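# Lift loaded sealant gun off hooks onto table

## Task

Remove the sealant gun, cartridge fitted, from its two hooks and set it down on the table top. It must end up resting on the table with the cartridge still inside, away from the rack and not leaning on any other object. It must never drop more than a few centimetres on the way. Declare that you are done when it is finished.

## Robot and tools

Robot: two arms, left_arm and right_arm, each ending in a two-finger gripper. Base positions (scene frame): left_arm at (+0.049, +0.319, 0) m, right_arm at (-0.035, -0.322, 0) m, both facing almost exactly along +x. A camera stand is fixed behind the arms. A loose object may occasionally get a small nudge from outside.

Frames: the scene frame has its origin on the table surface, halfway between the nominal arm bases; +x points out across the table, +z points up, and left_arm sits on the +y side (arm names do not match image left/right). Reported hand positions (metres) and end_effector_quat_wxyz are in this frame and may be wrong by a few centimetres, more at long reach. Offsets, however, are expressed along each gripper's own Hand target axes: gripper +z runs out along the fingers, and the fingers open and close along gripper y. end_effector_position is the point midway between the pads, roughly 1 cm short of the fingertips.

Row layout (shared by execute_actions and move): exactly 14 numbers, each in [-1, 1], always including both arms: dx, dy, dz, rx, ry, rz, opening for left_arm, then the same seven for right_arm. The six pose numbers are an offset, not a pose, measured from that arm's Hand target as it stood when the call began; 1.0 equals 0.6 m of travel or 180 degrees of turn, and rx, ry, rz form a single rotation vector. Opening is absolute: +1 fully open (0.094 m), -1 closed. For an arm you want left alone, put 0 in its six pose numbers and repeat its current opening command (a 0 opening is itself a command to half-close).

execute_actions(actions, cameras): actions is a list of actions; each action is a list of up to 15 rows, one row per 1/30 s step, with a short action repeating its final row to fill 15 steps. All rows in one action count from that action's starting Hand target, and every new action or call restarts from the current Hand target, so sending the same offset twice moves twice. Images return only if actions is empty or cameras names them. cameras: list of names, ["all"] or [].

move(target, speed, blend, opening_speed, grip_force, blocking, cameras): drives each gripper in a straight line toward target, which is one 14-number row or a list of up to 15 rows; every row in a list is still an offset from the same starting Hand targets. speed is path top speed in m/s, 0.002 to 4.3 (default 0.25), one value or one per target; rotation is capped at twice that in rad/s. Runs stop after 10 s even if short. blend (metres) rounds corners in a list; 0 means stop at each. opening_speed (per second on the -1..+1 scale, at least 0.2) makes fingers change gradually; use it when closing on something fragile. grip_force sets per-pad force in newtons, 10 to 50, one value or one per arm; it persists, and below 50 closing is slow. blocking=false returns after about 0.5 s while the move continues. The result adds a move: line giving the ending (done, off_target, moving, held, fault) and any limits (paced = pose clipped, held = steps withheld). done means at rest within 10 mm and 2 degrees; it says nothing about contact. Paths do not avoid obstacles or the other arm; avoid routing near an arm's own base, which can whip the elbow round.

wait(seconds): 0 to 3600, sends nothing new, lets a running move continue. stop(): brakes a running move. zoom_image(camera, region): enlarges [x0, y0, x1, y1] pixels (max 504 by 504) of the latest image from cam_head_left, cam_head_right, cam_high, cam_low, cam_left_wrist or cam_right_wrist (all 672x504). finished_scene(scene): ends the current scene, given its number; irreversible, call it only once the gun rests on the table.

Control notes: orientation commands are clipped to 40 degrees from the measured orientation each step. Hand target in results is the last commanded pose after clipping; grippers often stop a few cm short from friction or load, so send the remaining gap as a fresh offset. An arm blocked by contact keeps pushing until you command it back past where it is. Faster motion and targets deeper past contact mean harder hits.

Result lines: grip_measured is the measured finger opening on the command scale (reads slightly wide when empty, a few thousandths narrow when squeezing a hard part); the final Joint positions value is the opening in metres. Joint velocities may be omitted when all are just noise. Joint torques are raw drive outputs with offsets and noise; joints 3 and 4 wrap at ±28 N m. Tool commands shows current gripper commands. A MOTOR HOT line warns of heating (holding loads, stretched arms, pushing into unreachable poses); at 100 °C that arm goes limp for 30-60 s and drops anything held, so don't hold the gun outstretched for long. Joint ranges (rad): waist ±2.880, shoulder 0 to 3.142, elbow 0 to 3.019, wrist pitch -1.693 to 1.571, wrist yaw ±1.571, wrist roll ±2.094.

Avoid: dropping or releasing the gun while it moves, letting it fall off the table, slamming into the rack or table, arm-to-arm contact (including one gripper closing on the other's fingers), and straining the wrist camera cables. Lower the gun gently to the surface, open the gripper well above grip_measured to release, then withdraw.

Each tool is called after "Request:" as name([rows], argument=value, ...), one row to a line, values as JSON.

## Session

Request:
execute_actions(actions=[])

Scene clock: 0.00 s.
left_arm: end_effector_position=(+0.4996, +0.3146, +0.1390) grip_measured=+1.000 end_effector_quat_wxyz=(+0.544, -0.408, +0.705, +0.201) | right_arm: end_effector_position=(+0.1870, -0.4500, +0.2804) grip_measured=+1.000 end_effector_quat_wxyz=(+0.315, -0.351, +0.881, -0.043)
Joint positions: left_arm=[-0.364 1.45 0.685 -0.053 -1.106 -0.933 0.094] | right_arm=[-0.911 0.762 0.89 -1.398 -0.581 -1.57 0.094]
Joint velocities: within noise
Joint torques (N m): no reading
Heat: left arm: hottest elbow 46 °C; right arm: hottest elbow 43 °C.
Hand target: left_arm +0.5065, +0.3120, +0.1467; +0.550, -0.413, +0.700, +0.194 | right_arm +0.1906, -0.4544, +0.2959; +0.320, -0.355, +0.876, -0.060
Tool commands: left_gripper/opening=+1.0 right_gripper/opening=+1.0

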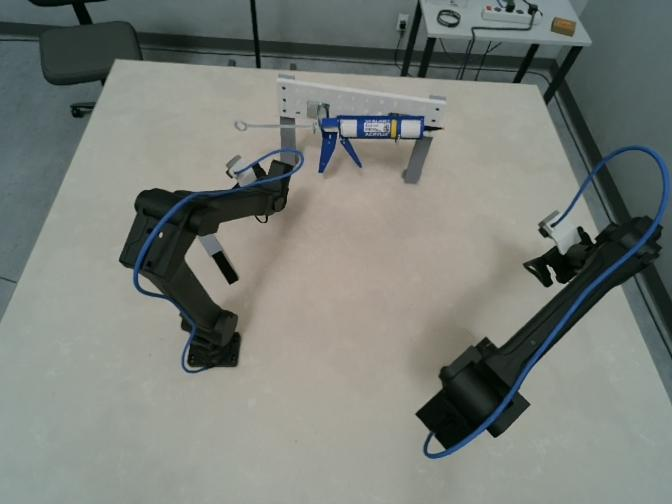

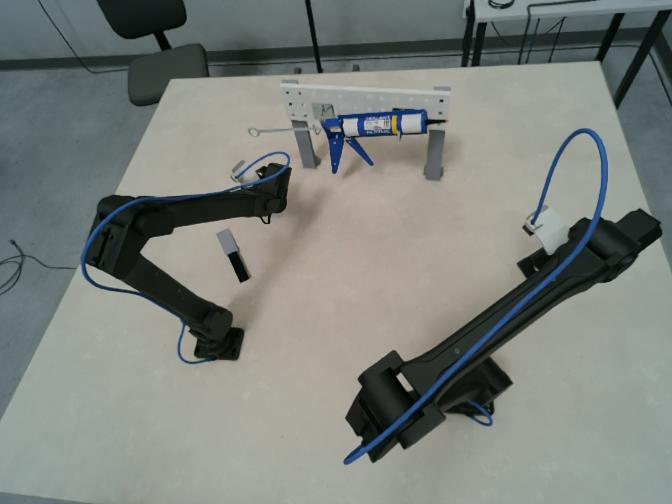

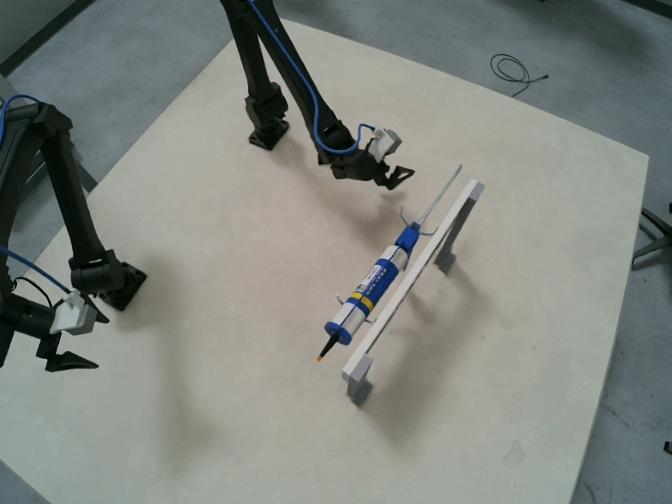

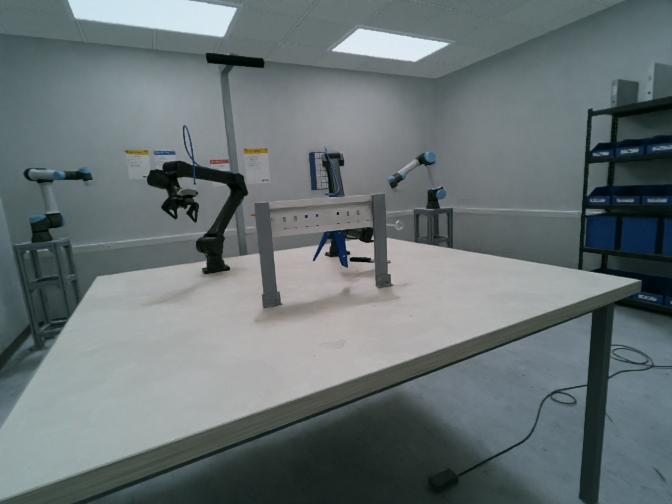

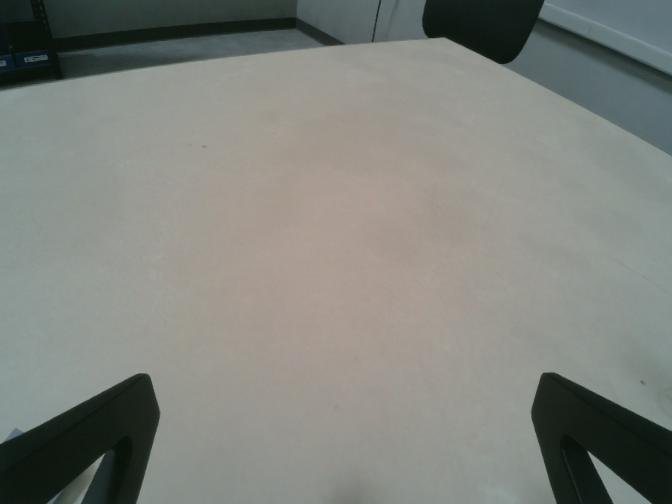

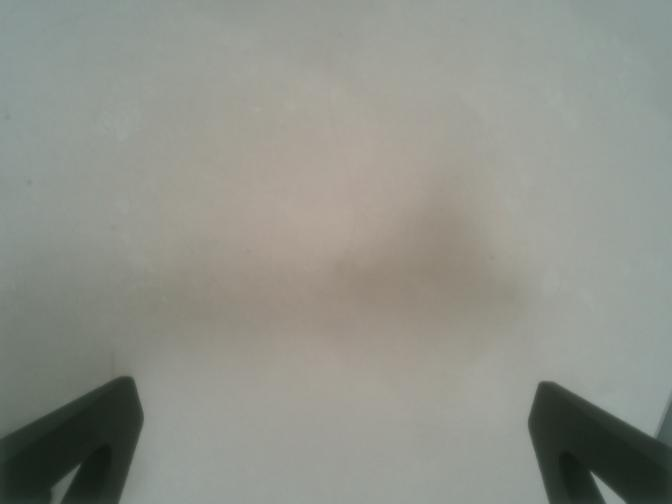

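Request:
zoom_image(camera="cam_head_left", region=[220, 60, 460, 200])

Request:
zoom_image(camera="cam_head_right", region=[230, 60, 470, 200])

Request:
zoom_image(camera="cam_high", region=[300, 150, 500, 420])

Request:
zoom_image(camera="cam_low", region=[230, 170, 430, 310])

Scaled by 2.100 from the camera's image (finer frame: 960x720).

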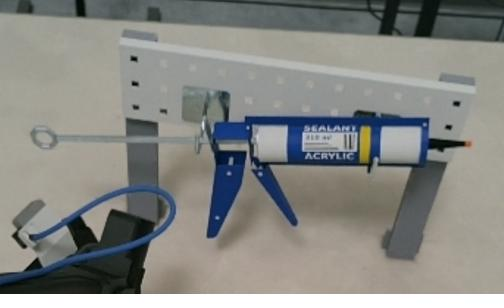

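Scaled by 2.100 from the camera's image (finer frame: 960x720).

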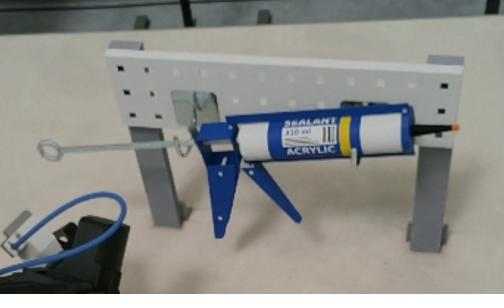

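Scaled by 1.867 from the camera's image (finer frame: 960x720).

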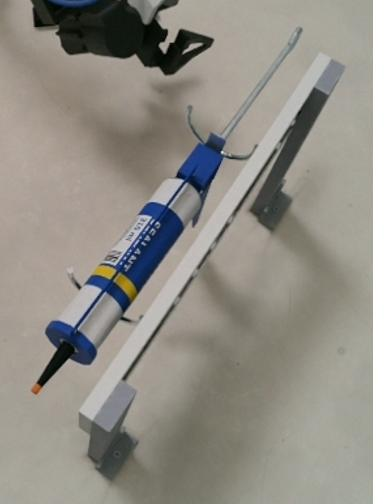

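Scaled by 2.520 from the camera's image (finer frame: 960x720).

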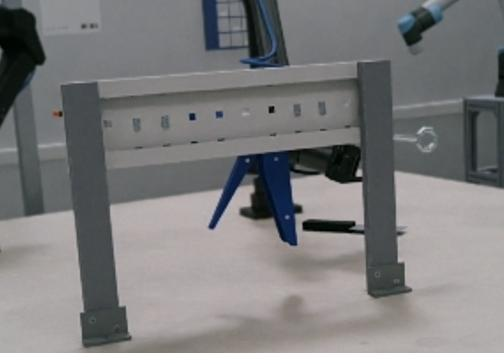

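Request:
zoom_image(camera="cam_head_left", region=[370, 100, 450, 160])

Request:
zoom_image(camera="cam_head_right", region=[370, 95, 450, 155])

Request:
zoom_image(camera="cam_head_left", region=[300, 95, 380, 155])

Request:
zoom_image(camera="cam_head_right", region=[310, 95, 390, 155])

Request:
zoom_image(camera="cam_high", region=[320, 190, 450, 350])

Scaled by 6.300 from the camera's image (finer frame: 960x720).

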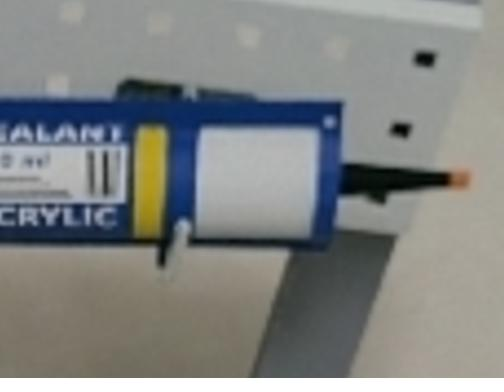

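Scaled by 6.300 from the camera's image (finer frame: 960x720).

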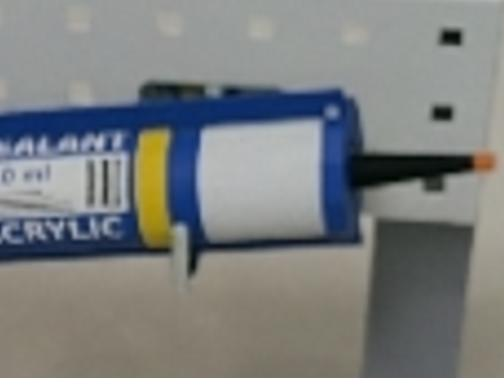

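Scaled by 6.300 from the camera's image (finer frame: 960x720).

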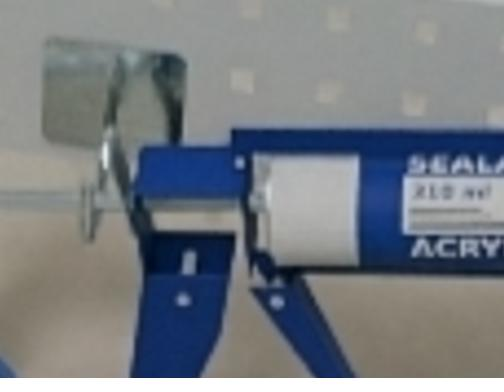

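Scaled by 6.300 from the camera's image (finer frame: 960x720).

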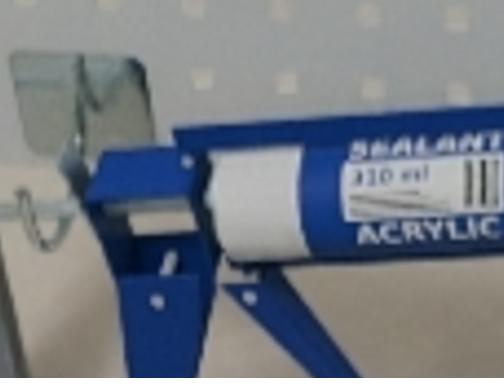

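Scaled by 3.150 from the camera's image (finer frame: 960x720).

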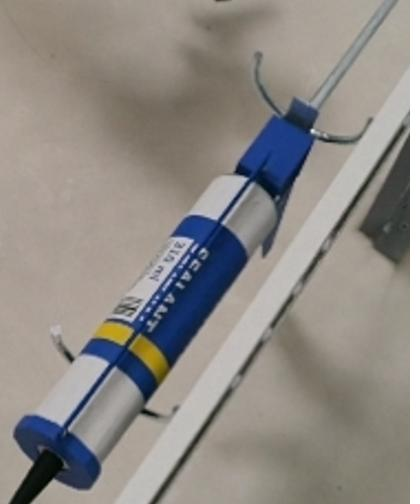

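Request:
move(target=[-0.0175, -0.3137, -0.5012, 0.2880, 0.2196, -0.3979, 1.0, 0, 0, 0, 0, 0, 0, 1.0], speed=0.35, cameras=["cam_head_left", "cam_head_right", "cam_high", "cam_left_wrist"])

Scene clock: 222.17 s.
left_arm: end_effector_position=(+0.4667, +0.0004, +0.2713) grip_measured=+1.000 end_effector_quat_wxyz=(-0.429, +0.501, -0.498, +0.563) | right_arm: end_effector_position=(+0.1870, -0.4500, +0.2804) grip_measured=+1.000 end_effector_quat_wxyz=(+0.315, -0.351, +0.881, -0.043)
Joint positions: left_arm=[-0.88 1.379 0.685 0.698 -0.745 -1.705 0.094] | right_arm=[-0.911 0.762 0.89 -1.398 -0.581 -1.57 0.094]
Joint torques (N m): left_arm=[0.73 -6.89 11.22 2.69 0 0.08] | right_arm=[-1.73 -1.08 11.02 1.4 -0.39 0.04]
Heat: left arm: hottest elbow 48 °C; right arm: hottest elbow 50 °C.
Hand target: left_arm +0.4728, -0.0123, +0.2869; -0.424, +0.500, -0.482, +0.581 | right_arm +0.1906, -0.4544, +0.2959; +0.320, -0.355, +0.876, -0.060
Off the commanded pose: left_arm 0.021 m, 3 deg | right_arm 0.017 m, 2 deg.
move: off_target (left_arm)

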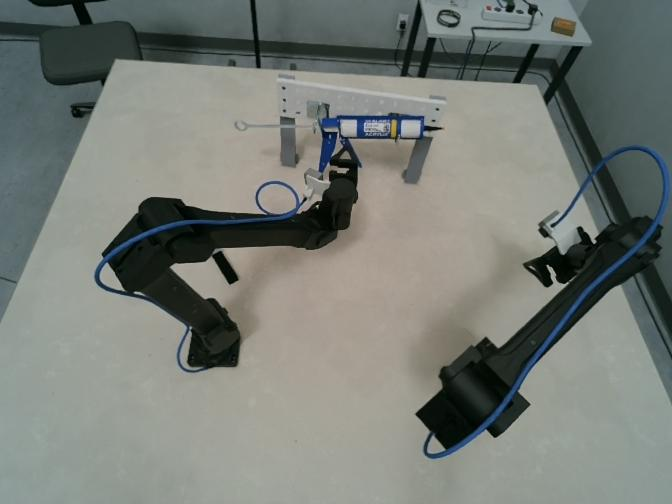

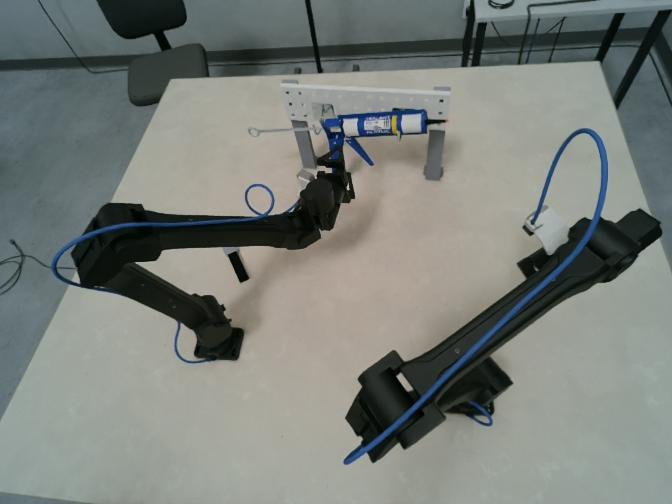

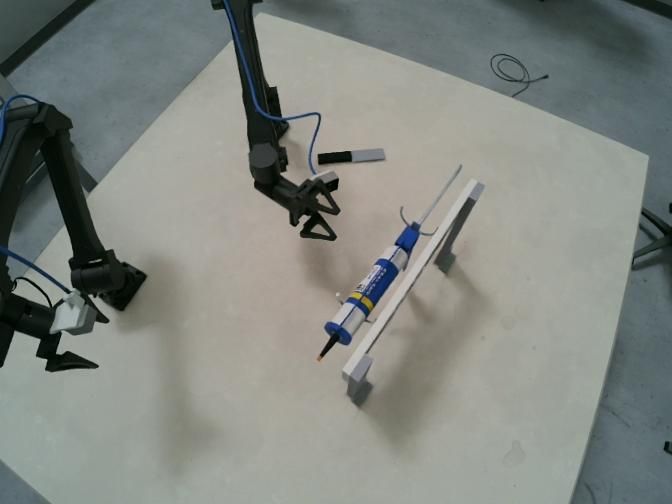

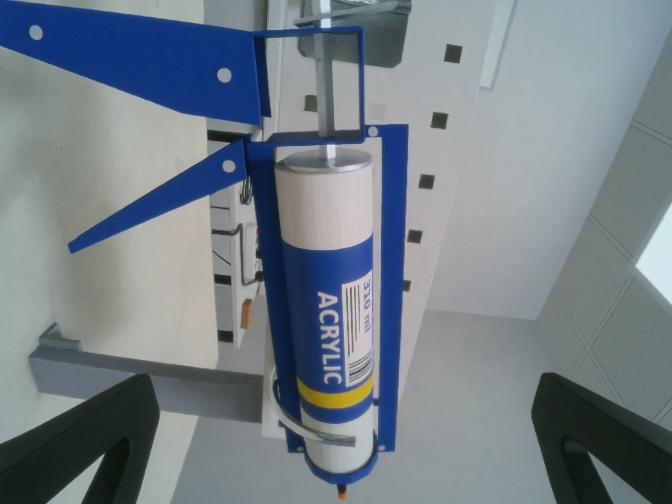

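Request:
move(target=[0.0157, 0.0097, 0.1250, 0, 0, -0.0139, 1.0, 0, 0, 0, 0, 0, 0, 1.0], speed=0.2, cameras=["cam_head_left", "cam_high", "cam_left_wrist"])

Scene clock: 285.97 s.
left_arm: end_effector_position=(+0.5359, -0.0250, +0.2718) grip_measured=+1.000 end_effector_quat_wxyz=(-0.413, +0.510, -0.485, +0.578) | right_arm: end_effector_position=(+0.1870, -0.4500, +0.2804) grip_measured=+1.000 end_effector_quat_wxyz=(+0.315, -0.351, +0.881, -0.043)
Joint positions: left_arm=[-0.795 1.541 0.856 0.698 -0.653 -1.753 0.094] | right_arm=[-0.911 0.762 0.89 -1.398 -0.581 -1.57 0.094]
Joint torques (N m): left_arm=[1.61 -9.47 11.44 2.03 0.07 0.06] | right_arm=[-1.61 -0.26 11.03 1.36 -0.39 0.05]
Heat: left arm: hottest elbow 50 °C; right arm: hottest elbow 50 °C.
Hand target: left_arm +0.5458, -0.0328, +0.2855; -0.411, +0.511, -0.471, +0.591 | right_arm +0.1906, -0.4544, +0.2959; +0.320, -0.355, +0.876, -0.060
Off the commanded pose: left_arm 0.019 m, 2 deg | right_arm 0.017 m, 2 deg.
move: off_target (left_arm)

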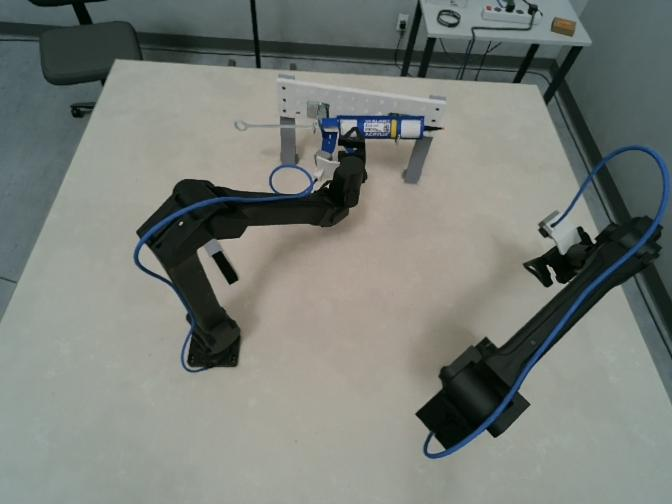

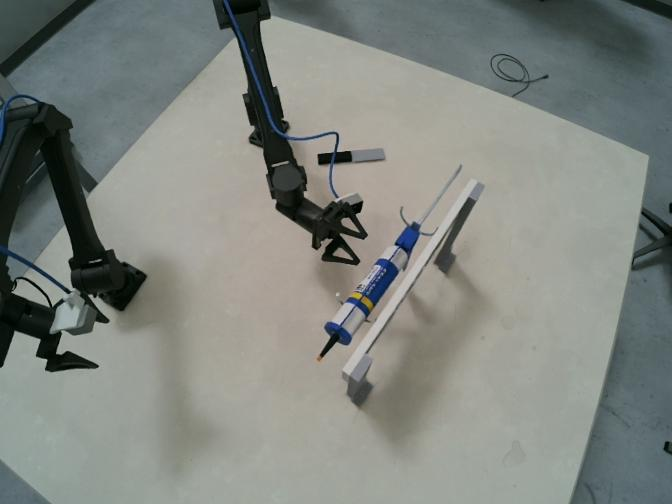

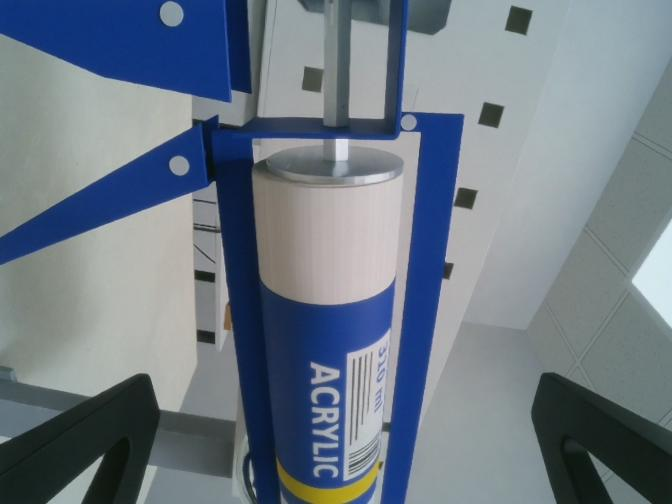

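Request:
move(target=[0.0002, 0.0030, 0.0740, 0, 0, 0, 1.0, 0, 0, 0, 0, 0, 0, 1.0], speed=0.15, cameras=["cam_left_wrist"])

Scene clock: 327.13 s.
left_arm: end_effector_position=(+0.5786, -0.0322, +0.2782) grip_measured=+1.000 end_effector_quat_wxyz=(-0.412, +0.508, -0.477, +0.586) | right_arm: end_effector_position=(+0.1870, -0.4500, +0.2804) grip_measured=+1.000 end_effector_quat_wxyz=(+0.315, -0.351, +0.881, -0.043)
Joint positions: left_arm=[-0.742 1.62 0.96 0.693 -0.599 -1.756 0.094] | right_arm=[-0.911 0.762 0.89 -1.398 -0.581 -1.57 0.094]
Joint torques (N m): left_arm=[1.67 -10.58 11.69 1.28 0.08 0.08] | right_arm=[-1.49 -0.56 11.02 1.39 -0.37 0.05]
Heat: left arm: hottest elbow 52 °C; right arm: hottest elbow 50 °C.
Hand target: left_arm +0.5898, -0.0391, +0.2855; -0.411, +0.511, -0.471, +0.591 | right_arm +0.1906, -0.4544, +0.2959; +0.320, -0.355, +0.876, -0.060
Off the commanded pose: left_arm 0.015 m, 1 deg | right_arm 0.017 m, 2 deg.
move: off_target (left_arm)

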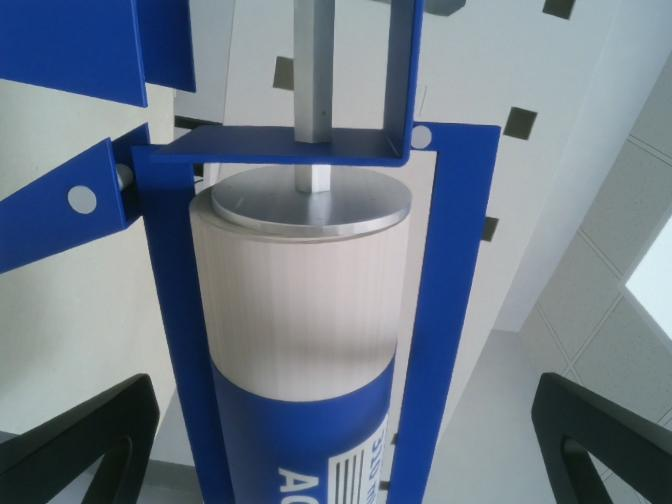

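Request:
move(target=[-0.0036, 0.0163, -0.0006, 0, 0, 0, 1.0, 0, 0, 0, 0, 0, 0, 1.0], speed=0.1, cameras=["cam_left_wrist"])

Scene clock: 352.17 s.
left_arm: end_effector_position=(+0.5803, -0.0338, +0.2682) grip_measured=+1.000 end_effector_quat_wxyz=(-0.412, +0.510, -0.483, +0.580) | right_arm: end_effector_position=(+0.1870, -0.4500, +0.2804) grip_measured=+1.000 end_effector_quat_wxyz=(+0.315, -0.351, +0.881, -0.043)
Joint positions: left_arm=[-0.742 1.637 0.96 0.693 -0.599 -1.756 0.094] | right_arm=[-0.911 0.762 0.89 -1.398 -0.581 -1.57 0.094]
Joint torques (N m): left_arm=[1.67 -10.64 10.69 2.36 0.08 0.07] | right_arm=[-1.49 -0.15 11.04 1.36 -0.37 0.03]
Heat: left arm: hottest elbow 51 °C; right arm: hottest elbow 50 °C.
Hand target: left_arm +0.5898, -0.0392, +0.2753; -0.411, +0.511, -0.471, +0.591 | right_arm +0.1906, -0.4544, +0.2959; +0.320, -0.355, +0.876, -0.060
Off the commanded pose: left_arm 0.013 m, 2 deg | right_arm 0.017 m, 2 deg.
move: off_target (left_arm)

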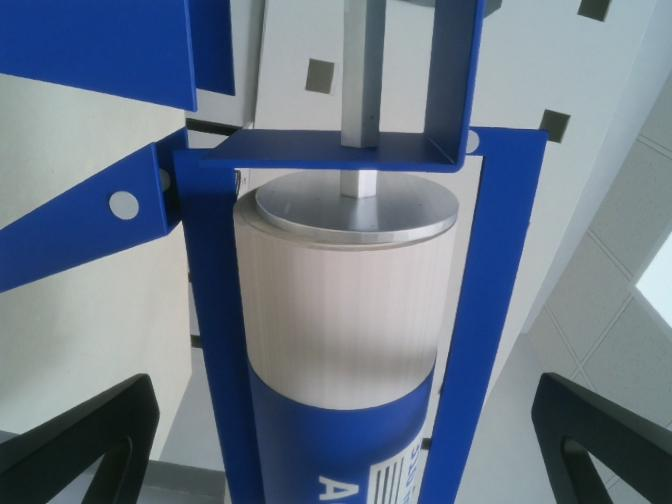

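Request:
move(target=[0.0005, -0.0022, 0.0552, 0, 0, 0.0067, 1.0, 0, 0, 0, 0, 0, 0, 1.0], speed=0.08, cameras=["cam_left_wrist", "cam_high"])

Scene clock: 378.33 s.
left_arm: end_effector_position=(+0.6091, -0.0392, +0.2741) grip_measured=+1.000 end_effector_quat_wxyz=(-0.412, +0.507, -0.477, +0.588) | right_arm: end_effector_position=(+0.1870, -0.4500, +0.2804) grip_measured=+1.000 end_effector_quat_wxyz=(+0.315, -0.351, +0.881, -0.043)
Joint positions: left_arm=[-0.711 1.689 1.035 0.691 -0.564 -1.756 0.094] | right_arm=[-0.911 0.762 0.89 -1.398 -0.581 -1.57 0.094]
Joint torques (N m): left_arm=[1.96 -11.22 11.69 1.32 0.09 0.26] | right_arm=[-1.38 -0.26 10.92 1.35 -0.36 0.06]
Heat: left arm: hottest elbow 50 °C; right arm: hottest elbow 51 °C.
Hand target: left_arm +0.6225, -0.0439, +0.2780; -0.417, +0.506, -0.476, +0.586 | right_arm +0.1906, -0.4544, +0.2959; +0.320, -0.355, +0.876, -0.060
Off the commanded pose: left_arm 0.015 m, 1 deg | right_arm 0.017 m, 2 deg.
move: off_target (left_arm)
Images, in order (width x height): cam_high 672x504, cam_left_wrist 672x504.

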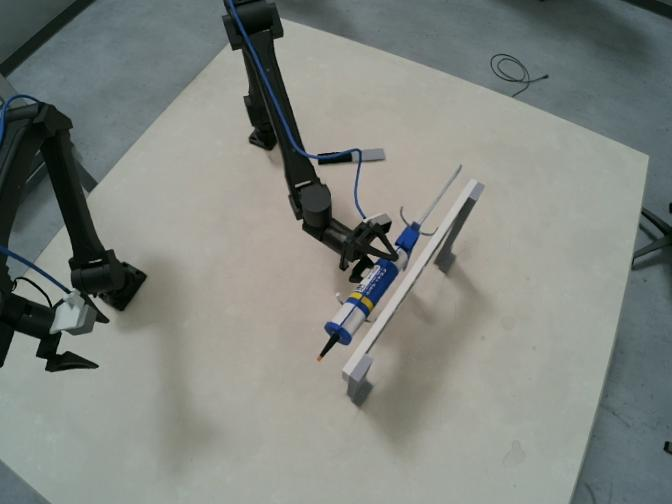

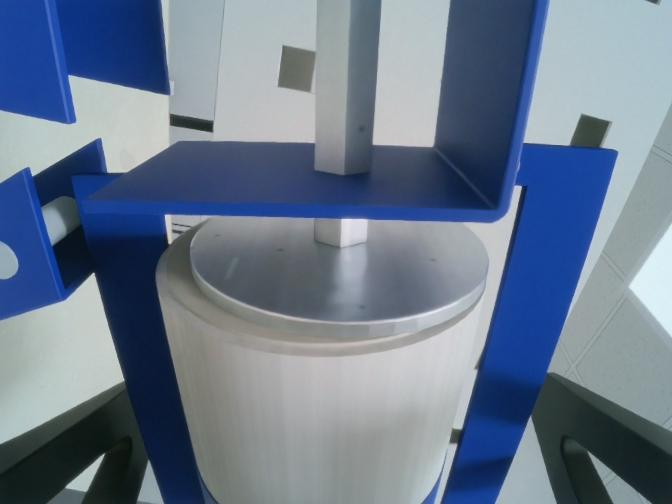

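Request:
move([
  [0.0, 0.0065, 0.0050, 0, 0, 0, 1.0, 0, 0, 0, 0, 0, 0, 1.0],
  [0.0, 0.0065, 0.0050, 0, 0, 0, 0.4, 0, 0, 0, 0, 0, 0, 1.0],
], speed=0.05, opening_speed=0.6, cameras=["cam_left_wrist", "cam_high", "cam_head_left"])

Scene clock: 394.87 s.
left_arm: end_effector_position=(+0.6125, -0.0422, +0.2709) grip_measured=+0.678 end_effector_quat_wxyz=(-0.412, +0.506, -0.479, +0.587) | right_arm: end_effector_position=(+0.1870, -0.4500, +0.2804) grip_measured=+1.000 end_effector_quat_wxyz=(+0.315, -0.351, +0.881, -0.043)
Joint positions: left_arm=[-0.711 1.703 1.046 0.691 -0.562 -1.753 0.079] | right_arm=[-0.911 0.762 0.89 -1.398 -0.581 -1.57 0.094]
Joint torques (N m): left_arm=[2.14 -11.52 11.28 1.59 0.08 0.22] | right_arm=[-1.14 -0.44 10.93 1.4 -0.36 0.05]
Heat: left arm: hottest elbow 51 °C; right arm: hottest elbow 51 °C.
Hand target: left_arm +0.6255, -0.0450, +0.2743; -0.417, +0.506, -0.476, +0.586 | right_arm +0.1906, -0.4544, +0.2959; +0.320, -0.355, +0.876, -0.060
Off the commanded pose: left_arm 0.014 m, 1 deg | right_arm 0.017 m, 2 deg.
move: off_target (left_arm); target 2's new opening was sent with left_arm's hand 0.015 m and 1 deg from that target
Images, in order (width x height): cam_head_left 672x504, cam_high 672x504, cam_left_wrist 672x504.

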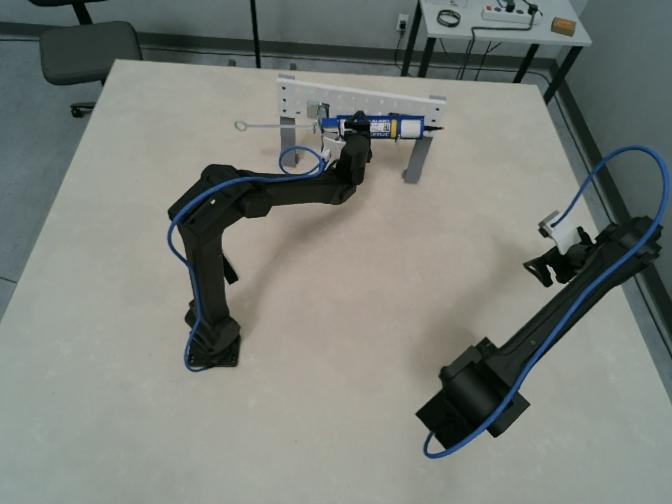

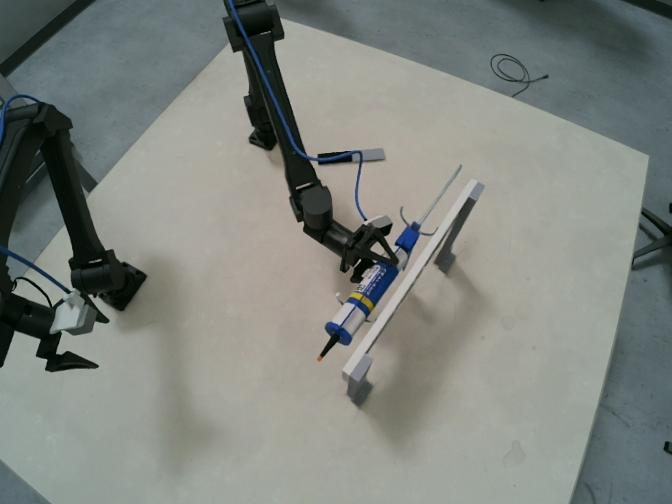

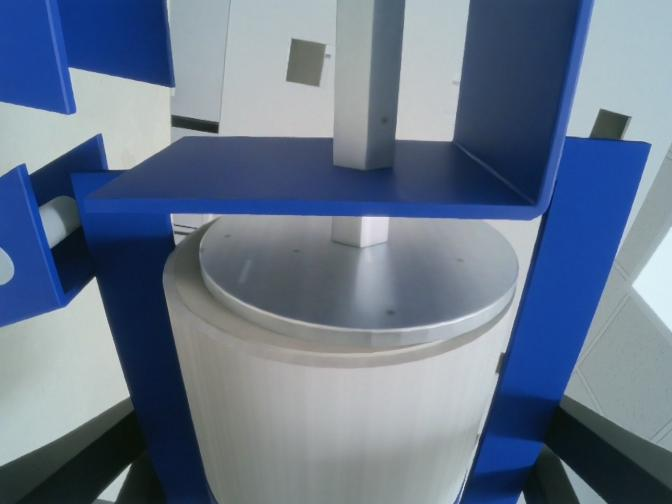

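Request:
move(target=[0.0200, -0.1668, -0.0213, 0.0389, 0, -0.0139, 0.4, 0, 0, 0, 0, 0, 0, 1.0], speed=0.15, cameras=["cam_left_wrist", "cam_high", "cam_head_left"])

Scene clock: 435.10 s.
left_arm: end_effector_position=(+0.6114, -0.0356, +0.2767) grip_measured=+0.677 end_effector_quat_wxyz=(-0.419, +0.515, -0.477, +0.576) | right_arm: end_effector_position=(+0.1870, -0.4500, +0.2804) grip_measured=+1.000 end_effector_quat_wxyz=(+0.315, -0.351, +0.881, -0.043)
Joint positions: left_arm=[-0.711 1.682 1.048 0.652 -0.591 -1.756 0.079] | right_arm=[-0.911 0.762 0.89 -1.398 -0.581 -1.57 0.094]
Joint torques (N m): left_arm=[1.26 -19.37 13.34 2.48 -0.07 0.61] | right_arm=[-1.32 -0.91 10.97 1.39 -0.37 0.05]
Heat: left arm: hottest elbow 51 °C; right arm: hottest elbow 51 °C.
Hand target: left_arm +0.6103, -0.0350, +0.3742; -0.434, +0.489, -0.428, +0.623 | right_arm +0.1906, -0.4544, +0.2959; +0.320, -0.355, +0.876, -0.060
Off the commanded pose: left_arm 0.098 m, 8 deg | right_arm 0.017 m, 2 deg.
move: off_target (left_arm)
Images, in order (width x height): cam_head_left 672x504, cam_high 672x504, cam_left_wrist 672x504.

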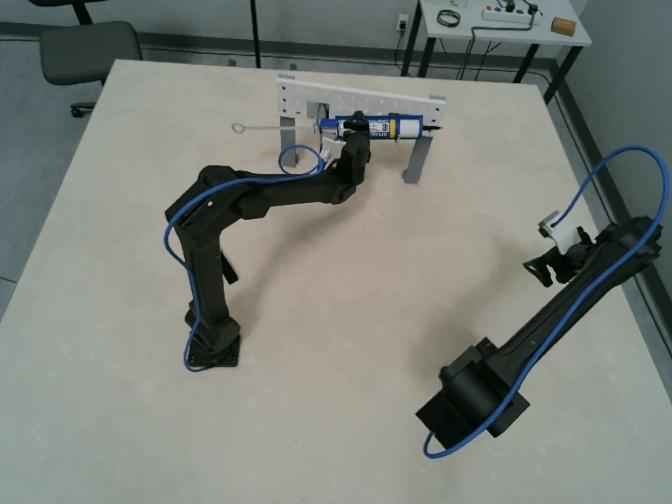

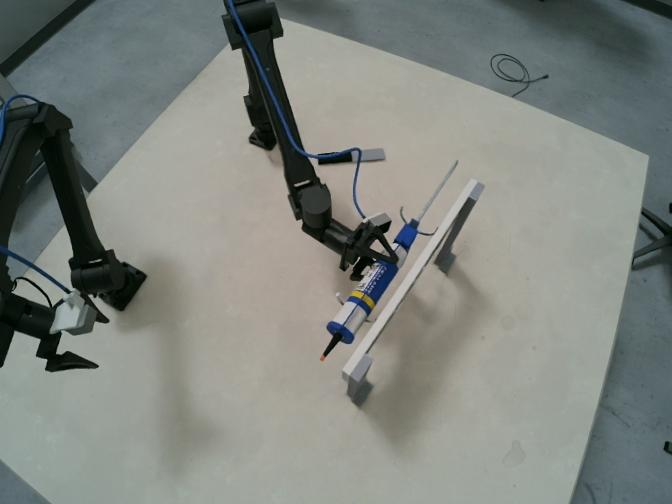

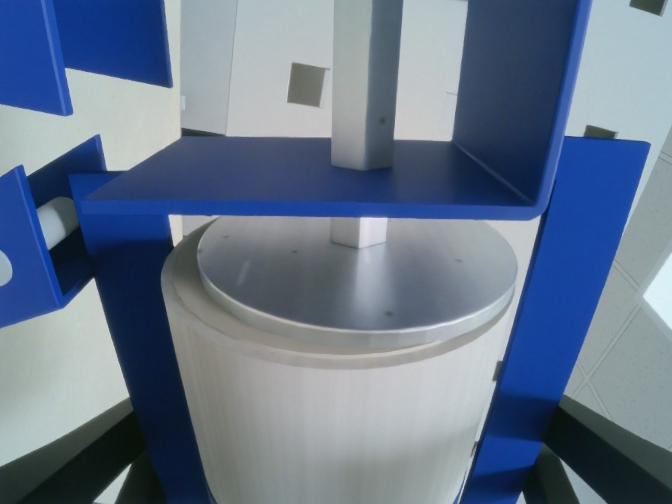

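Request:
move(target=[0.0372, -0.1228, 0.0208, 0, 0, 0, 0.4, 0, 0, 0, 0, 0, 0, 1.0], speed=0.15, cameras=["cam_left_wrist", "cam_high", "cam_head_left", "cam_head_right", "cam_low"])

Scene clock: 460.70 s.
left_arm: end_effector_position=(+0.6059, -0.0300, +0.2952) grip_measured=+0.677 end_effector_quat_wxyz=(-0.424, +0.519, -0.517, +0.532) | right_arm: end_effector_position=(+0.1870, -0.4500, +0.2804) grip_measured=+1.000 end_effector_quat_wxyz=(+0.315, -0.351, +0.881, -0.043)
Joint positions: left_arm=[-0.711 1.604 1.078 0.437 -0.596 -1.735 0.079] | right_arm=[-0.911 0.762 0.89 -1.398 -0.581 -1.57 0.094]
Joint torques (N m): left_arm=[0.79 -20.6 19.02 3.37 -0.11 0.41] | right_arm=[-1.26 -0.03 11.1 1.33 -0.34 0.04]
Heat: left arm: hottest elbow 55 °C; right arm: hottest elbow 51 °C.
Hand target: left_arm +0.6104, -0.0390, +0.4520; -0.434, +0.489, -0.428, +0.623 | right_arm +0.1906, -0.4544, +0.2959; +0.320, -0.355, +0.876, -0.060
Off the commanded pose: left_arm 0.157 m, 15 deg | right_arm 0.017 m, 2 deg.
move: off_target (left_arm)
Images, in order (width x height): cam_head_left 672x504, cam_head_right 672x504, cam_high 672x504, cam_low 672x504, cam_left_wrist 672x504.

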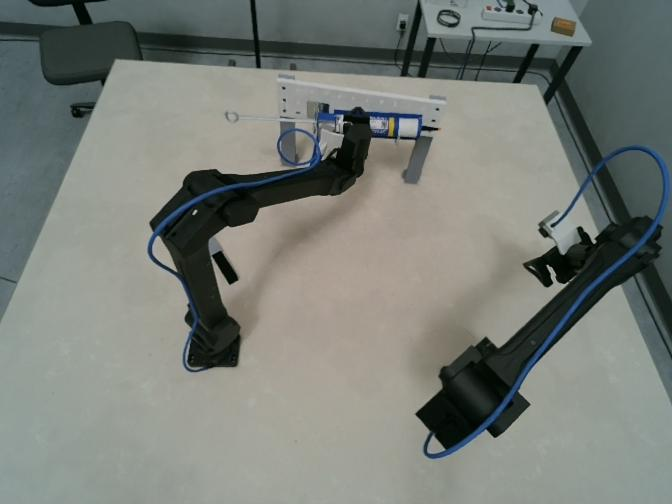

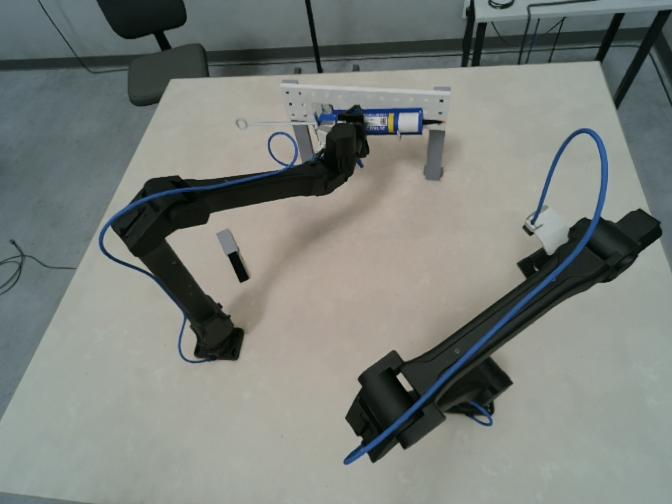

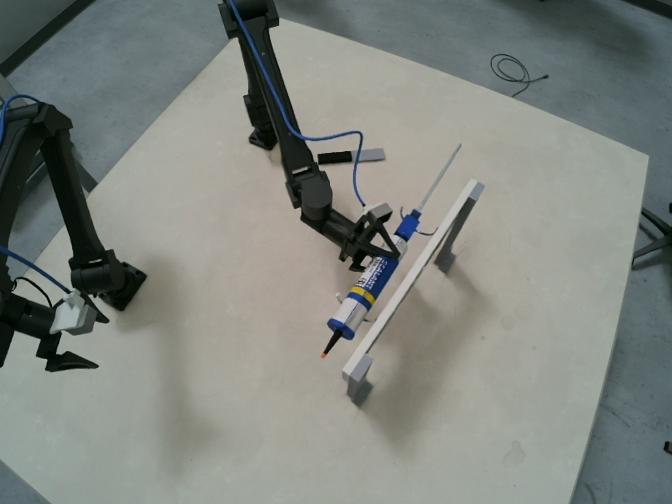

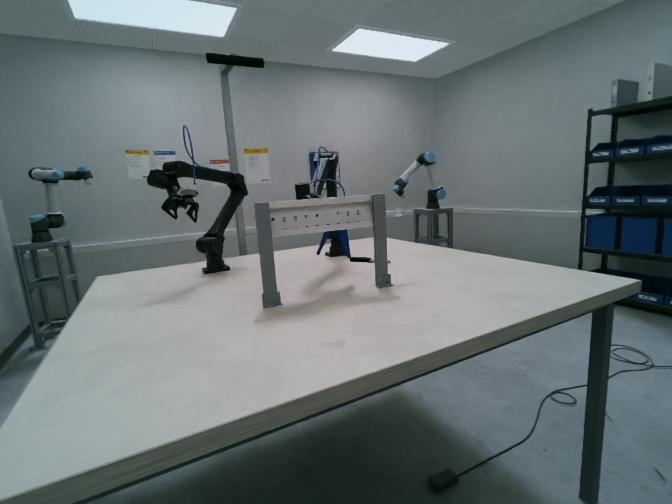

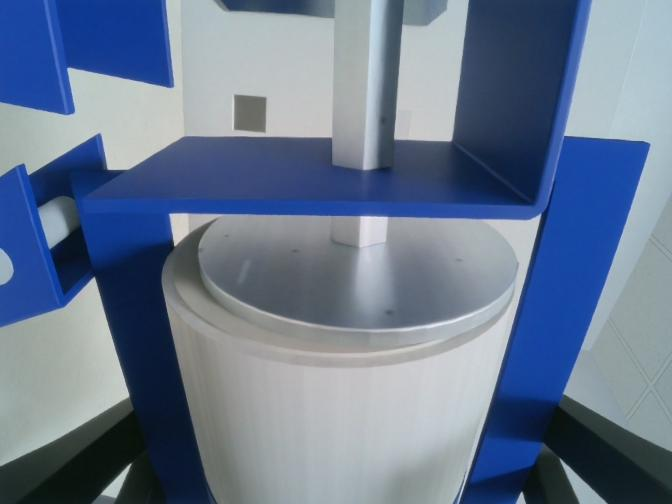

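Request:
zoom_image(camera="cam_head_left", region=[300, 90, 450, 170])

Request:
zoom_image(camera="cam_head_right", region=[310, 85, 460, 165])

Request:
zoom_image(camera="cam_high", region=[310, 180, 450, 370])

Scaled by 3.360 from the camera's image (finer frame: 960x720).

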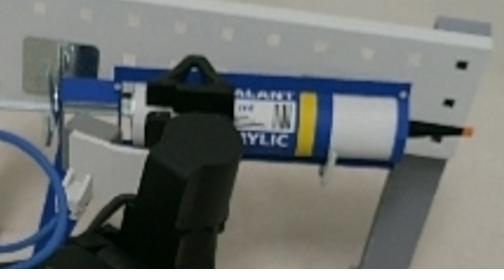

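Scaled by 3.360 from the camera's image (finer frame: 960x720).

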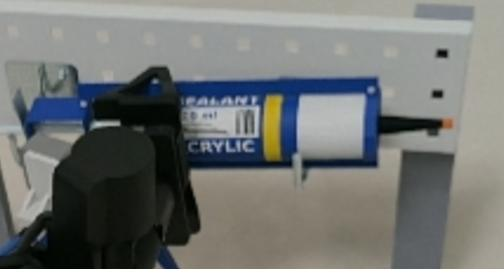

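Scaled by 2.653 from the camera's image (finer frame: 960x720).

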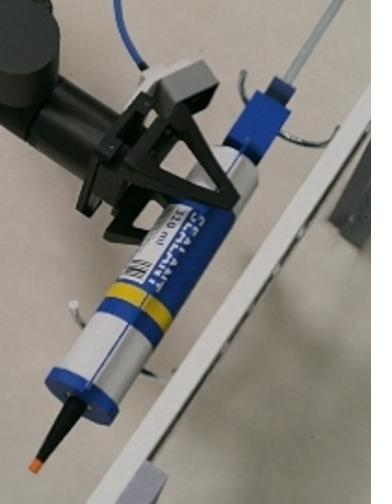

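Request:
move(target=[0.0392, -0.0772, 0.0205, 0.0222, 0, -0.0167, 0.4, 0, 0, 0, 0, 0, 0, 1.0], speed=0.12, cameras=["cam_left_wrist", "cam_high", "cam_head_left", "cam_head_right"])

Scene clock: 586.20 s.
left_arm: end_effector_position=(+0.6136, -0.0441, +0.3685) grip_measured=+0.677 end_effector_quat_wxyz=(-0.430, +0.513, -0.473, +0.573) | right_arm: end_effector_position=(+0.1870, -0.4500, +0.2804) grip_measured=+1.000 end_effector_quat_wxyz=(+0.315, -0.351, +0.881, -0.043)
Joint positions: left_arm=[-0.725 1.585 1.192 0.427 -0.622 -1.734 0.079] | right_arm=[-0.911 0.762 0.89 -1.398 -0.581 -1.57 0.094]
Joint torques (N m): left_arm=[0.62 -17.96 19.81 3.34 -0.05 0.39] | right_arm=[-1.32 -0.5 11.04 1.37 -0.35 0.06]
Heat: left arm: hottest elbow 65 °C; right arm: hottest elbow 51 °C.
Hand target: left_arm +0.6135, -0.0511, +0.5041; -0.435, +0.485, -0.393, +0.649 | right_arm +0.1906, -0.4544, +0.2959; +0.320, -0.355, +0.876, -0.060
Off the commanded pose: left_arm 0.136 m, 13 deg | right_arm 0.017 m, 2 deg.
move: off_target (left_arm)
Images, in order (width x height): cam_head_left 672x504, cam_head_right 672x504, cam_high 672x504, cam_left_wrist 672x504.

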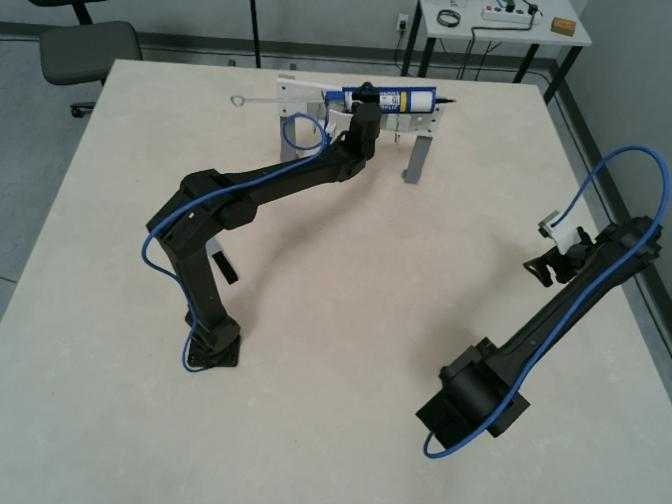

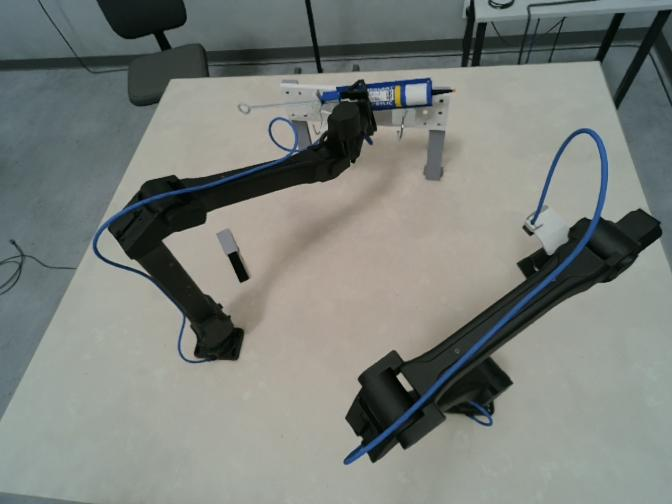

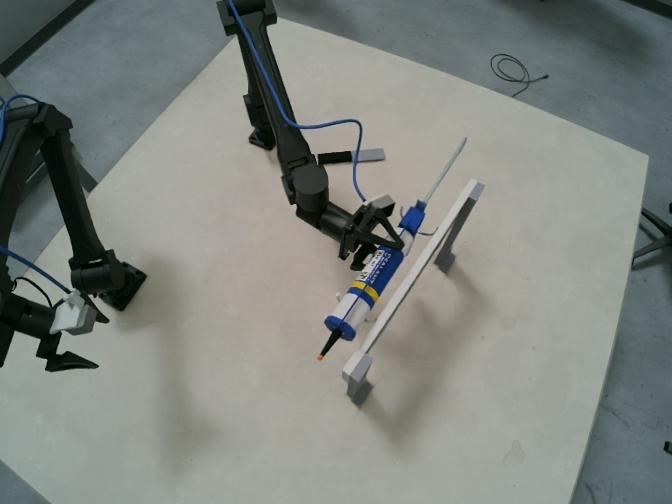

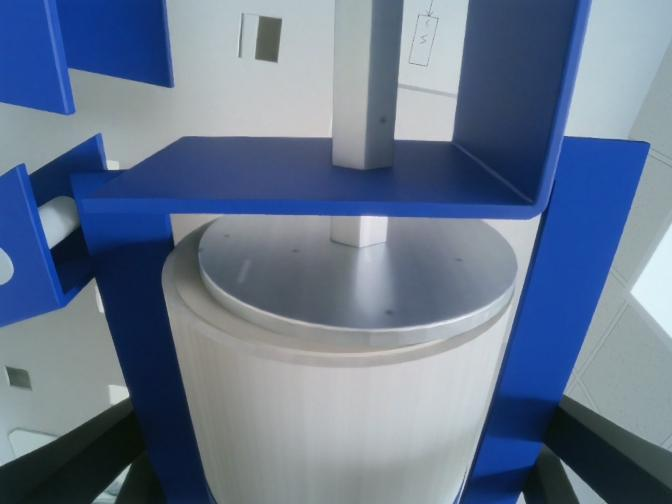

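Request:
move([
  [0.0002, -0.0123, -0.2790, 0, 0, 0, 0.4, 0, 0, 0, 0, 0, 0, 1.0],
  [-0.0972, 0.1802, -0.4122, -0.0777, 0.1603, 0.0693, 0.4, 0, 0, 0, 0, 0, 0, 1.0],
], speed=0.2, blend=[0.03, 0], cameras=["cam_left_wrist", "cam_high", "cam_head_left"])

Scene clock: 665.37 s.
left_arm: end_effector_position=(+0.3943, -0.0078, +0.2442) grip_measured=+0.677 end_effector_quat_wxyz=(+0.299, -0.336, +0.674, -0.586) | right_arm: end_effector_position=(+0.1870, -0.4500, +0.2804) grip_measured=+1.000 end_effector_quat_wxyz=(+0.315, -0.351, +0.881, -0.043)
Joint positions: left_arm=[-0.827 1.131 0.505 0.488 -0.186 -1.587 0.079] | right_arm=[-0.911 0.762 0.89 -1.398 -0.581 -1.57 0.094]
Joint torques (N m): left_arm=[2.26 -10.75 13.67 3.74 -0.04 0.41] | right_arm=[-1.38 -0.5 11 1.37 -0.37 0.01]
Heat: left arm: hottest elbow 68 °C; right arm: hottest elbow 51 °C.
Hand target: left_arm +0.4019, -0.0077, +0.3319; +0.329, -0.313, +0.614, -0.646 | right_arm +0.1906, -0.4544, +0.2959; +0.320, -0.355, +0.876, -0.060
Off the commanded pose: left_arm 0.088 m, 11 deg | right_arm 0.017 m, 2 deg.
move: off_target (left_arm)
Images, in order (width x height): cam_head_left 672x504, cam_high 672x504, cam_left_wrist 672x504.

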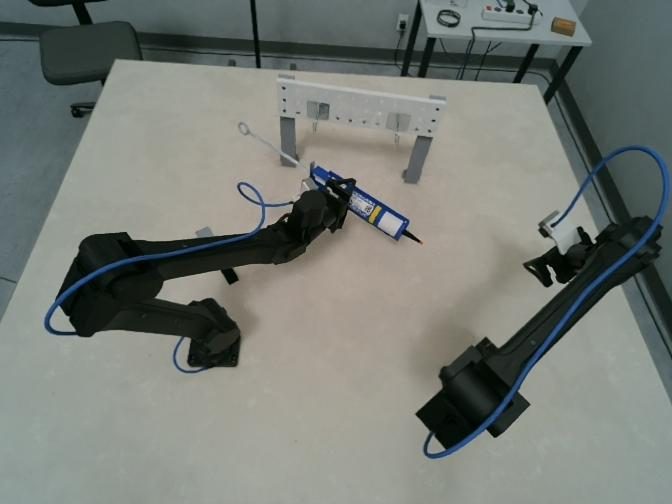

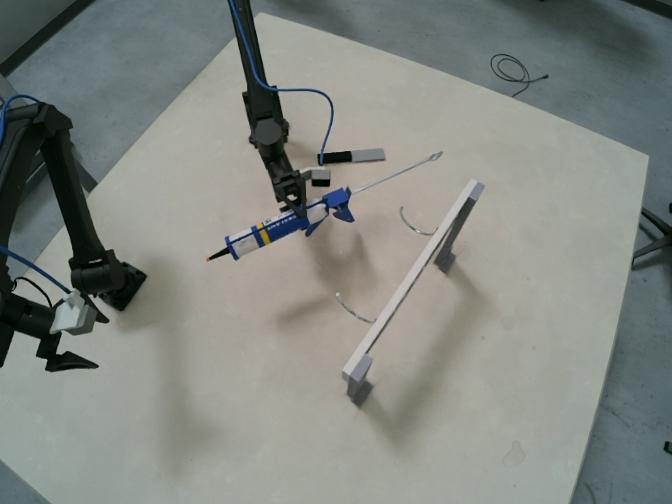

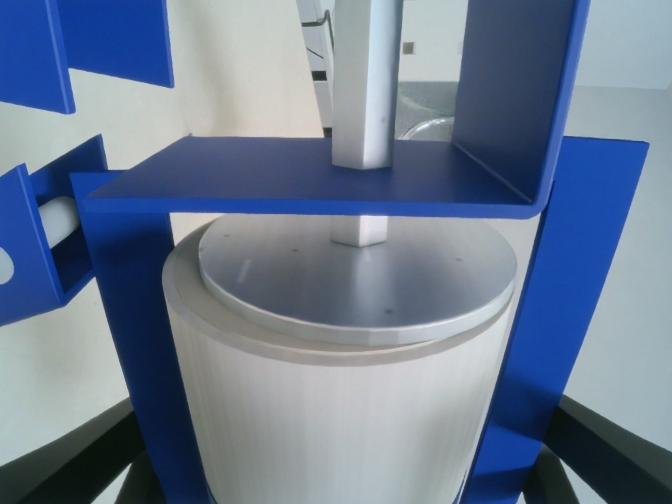

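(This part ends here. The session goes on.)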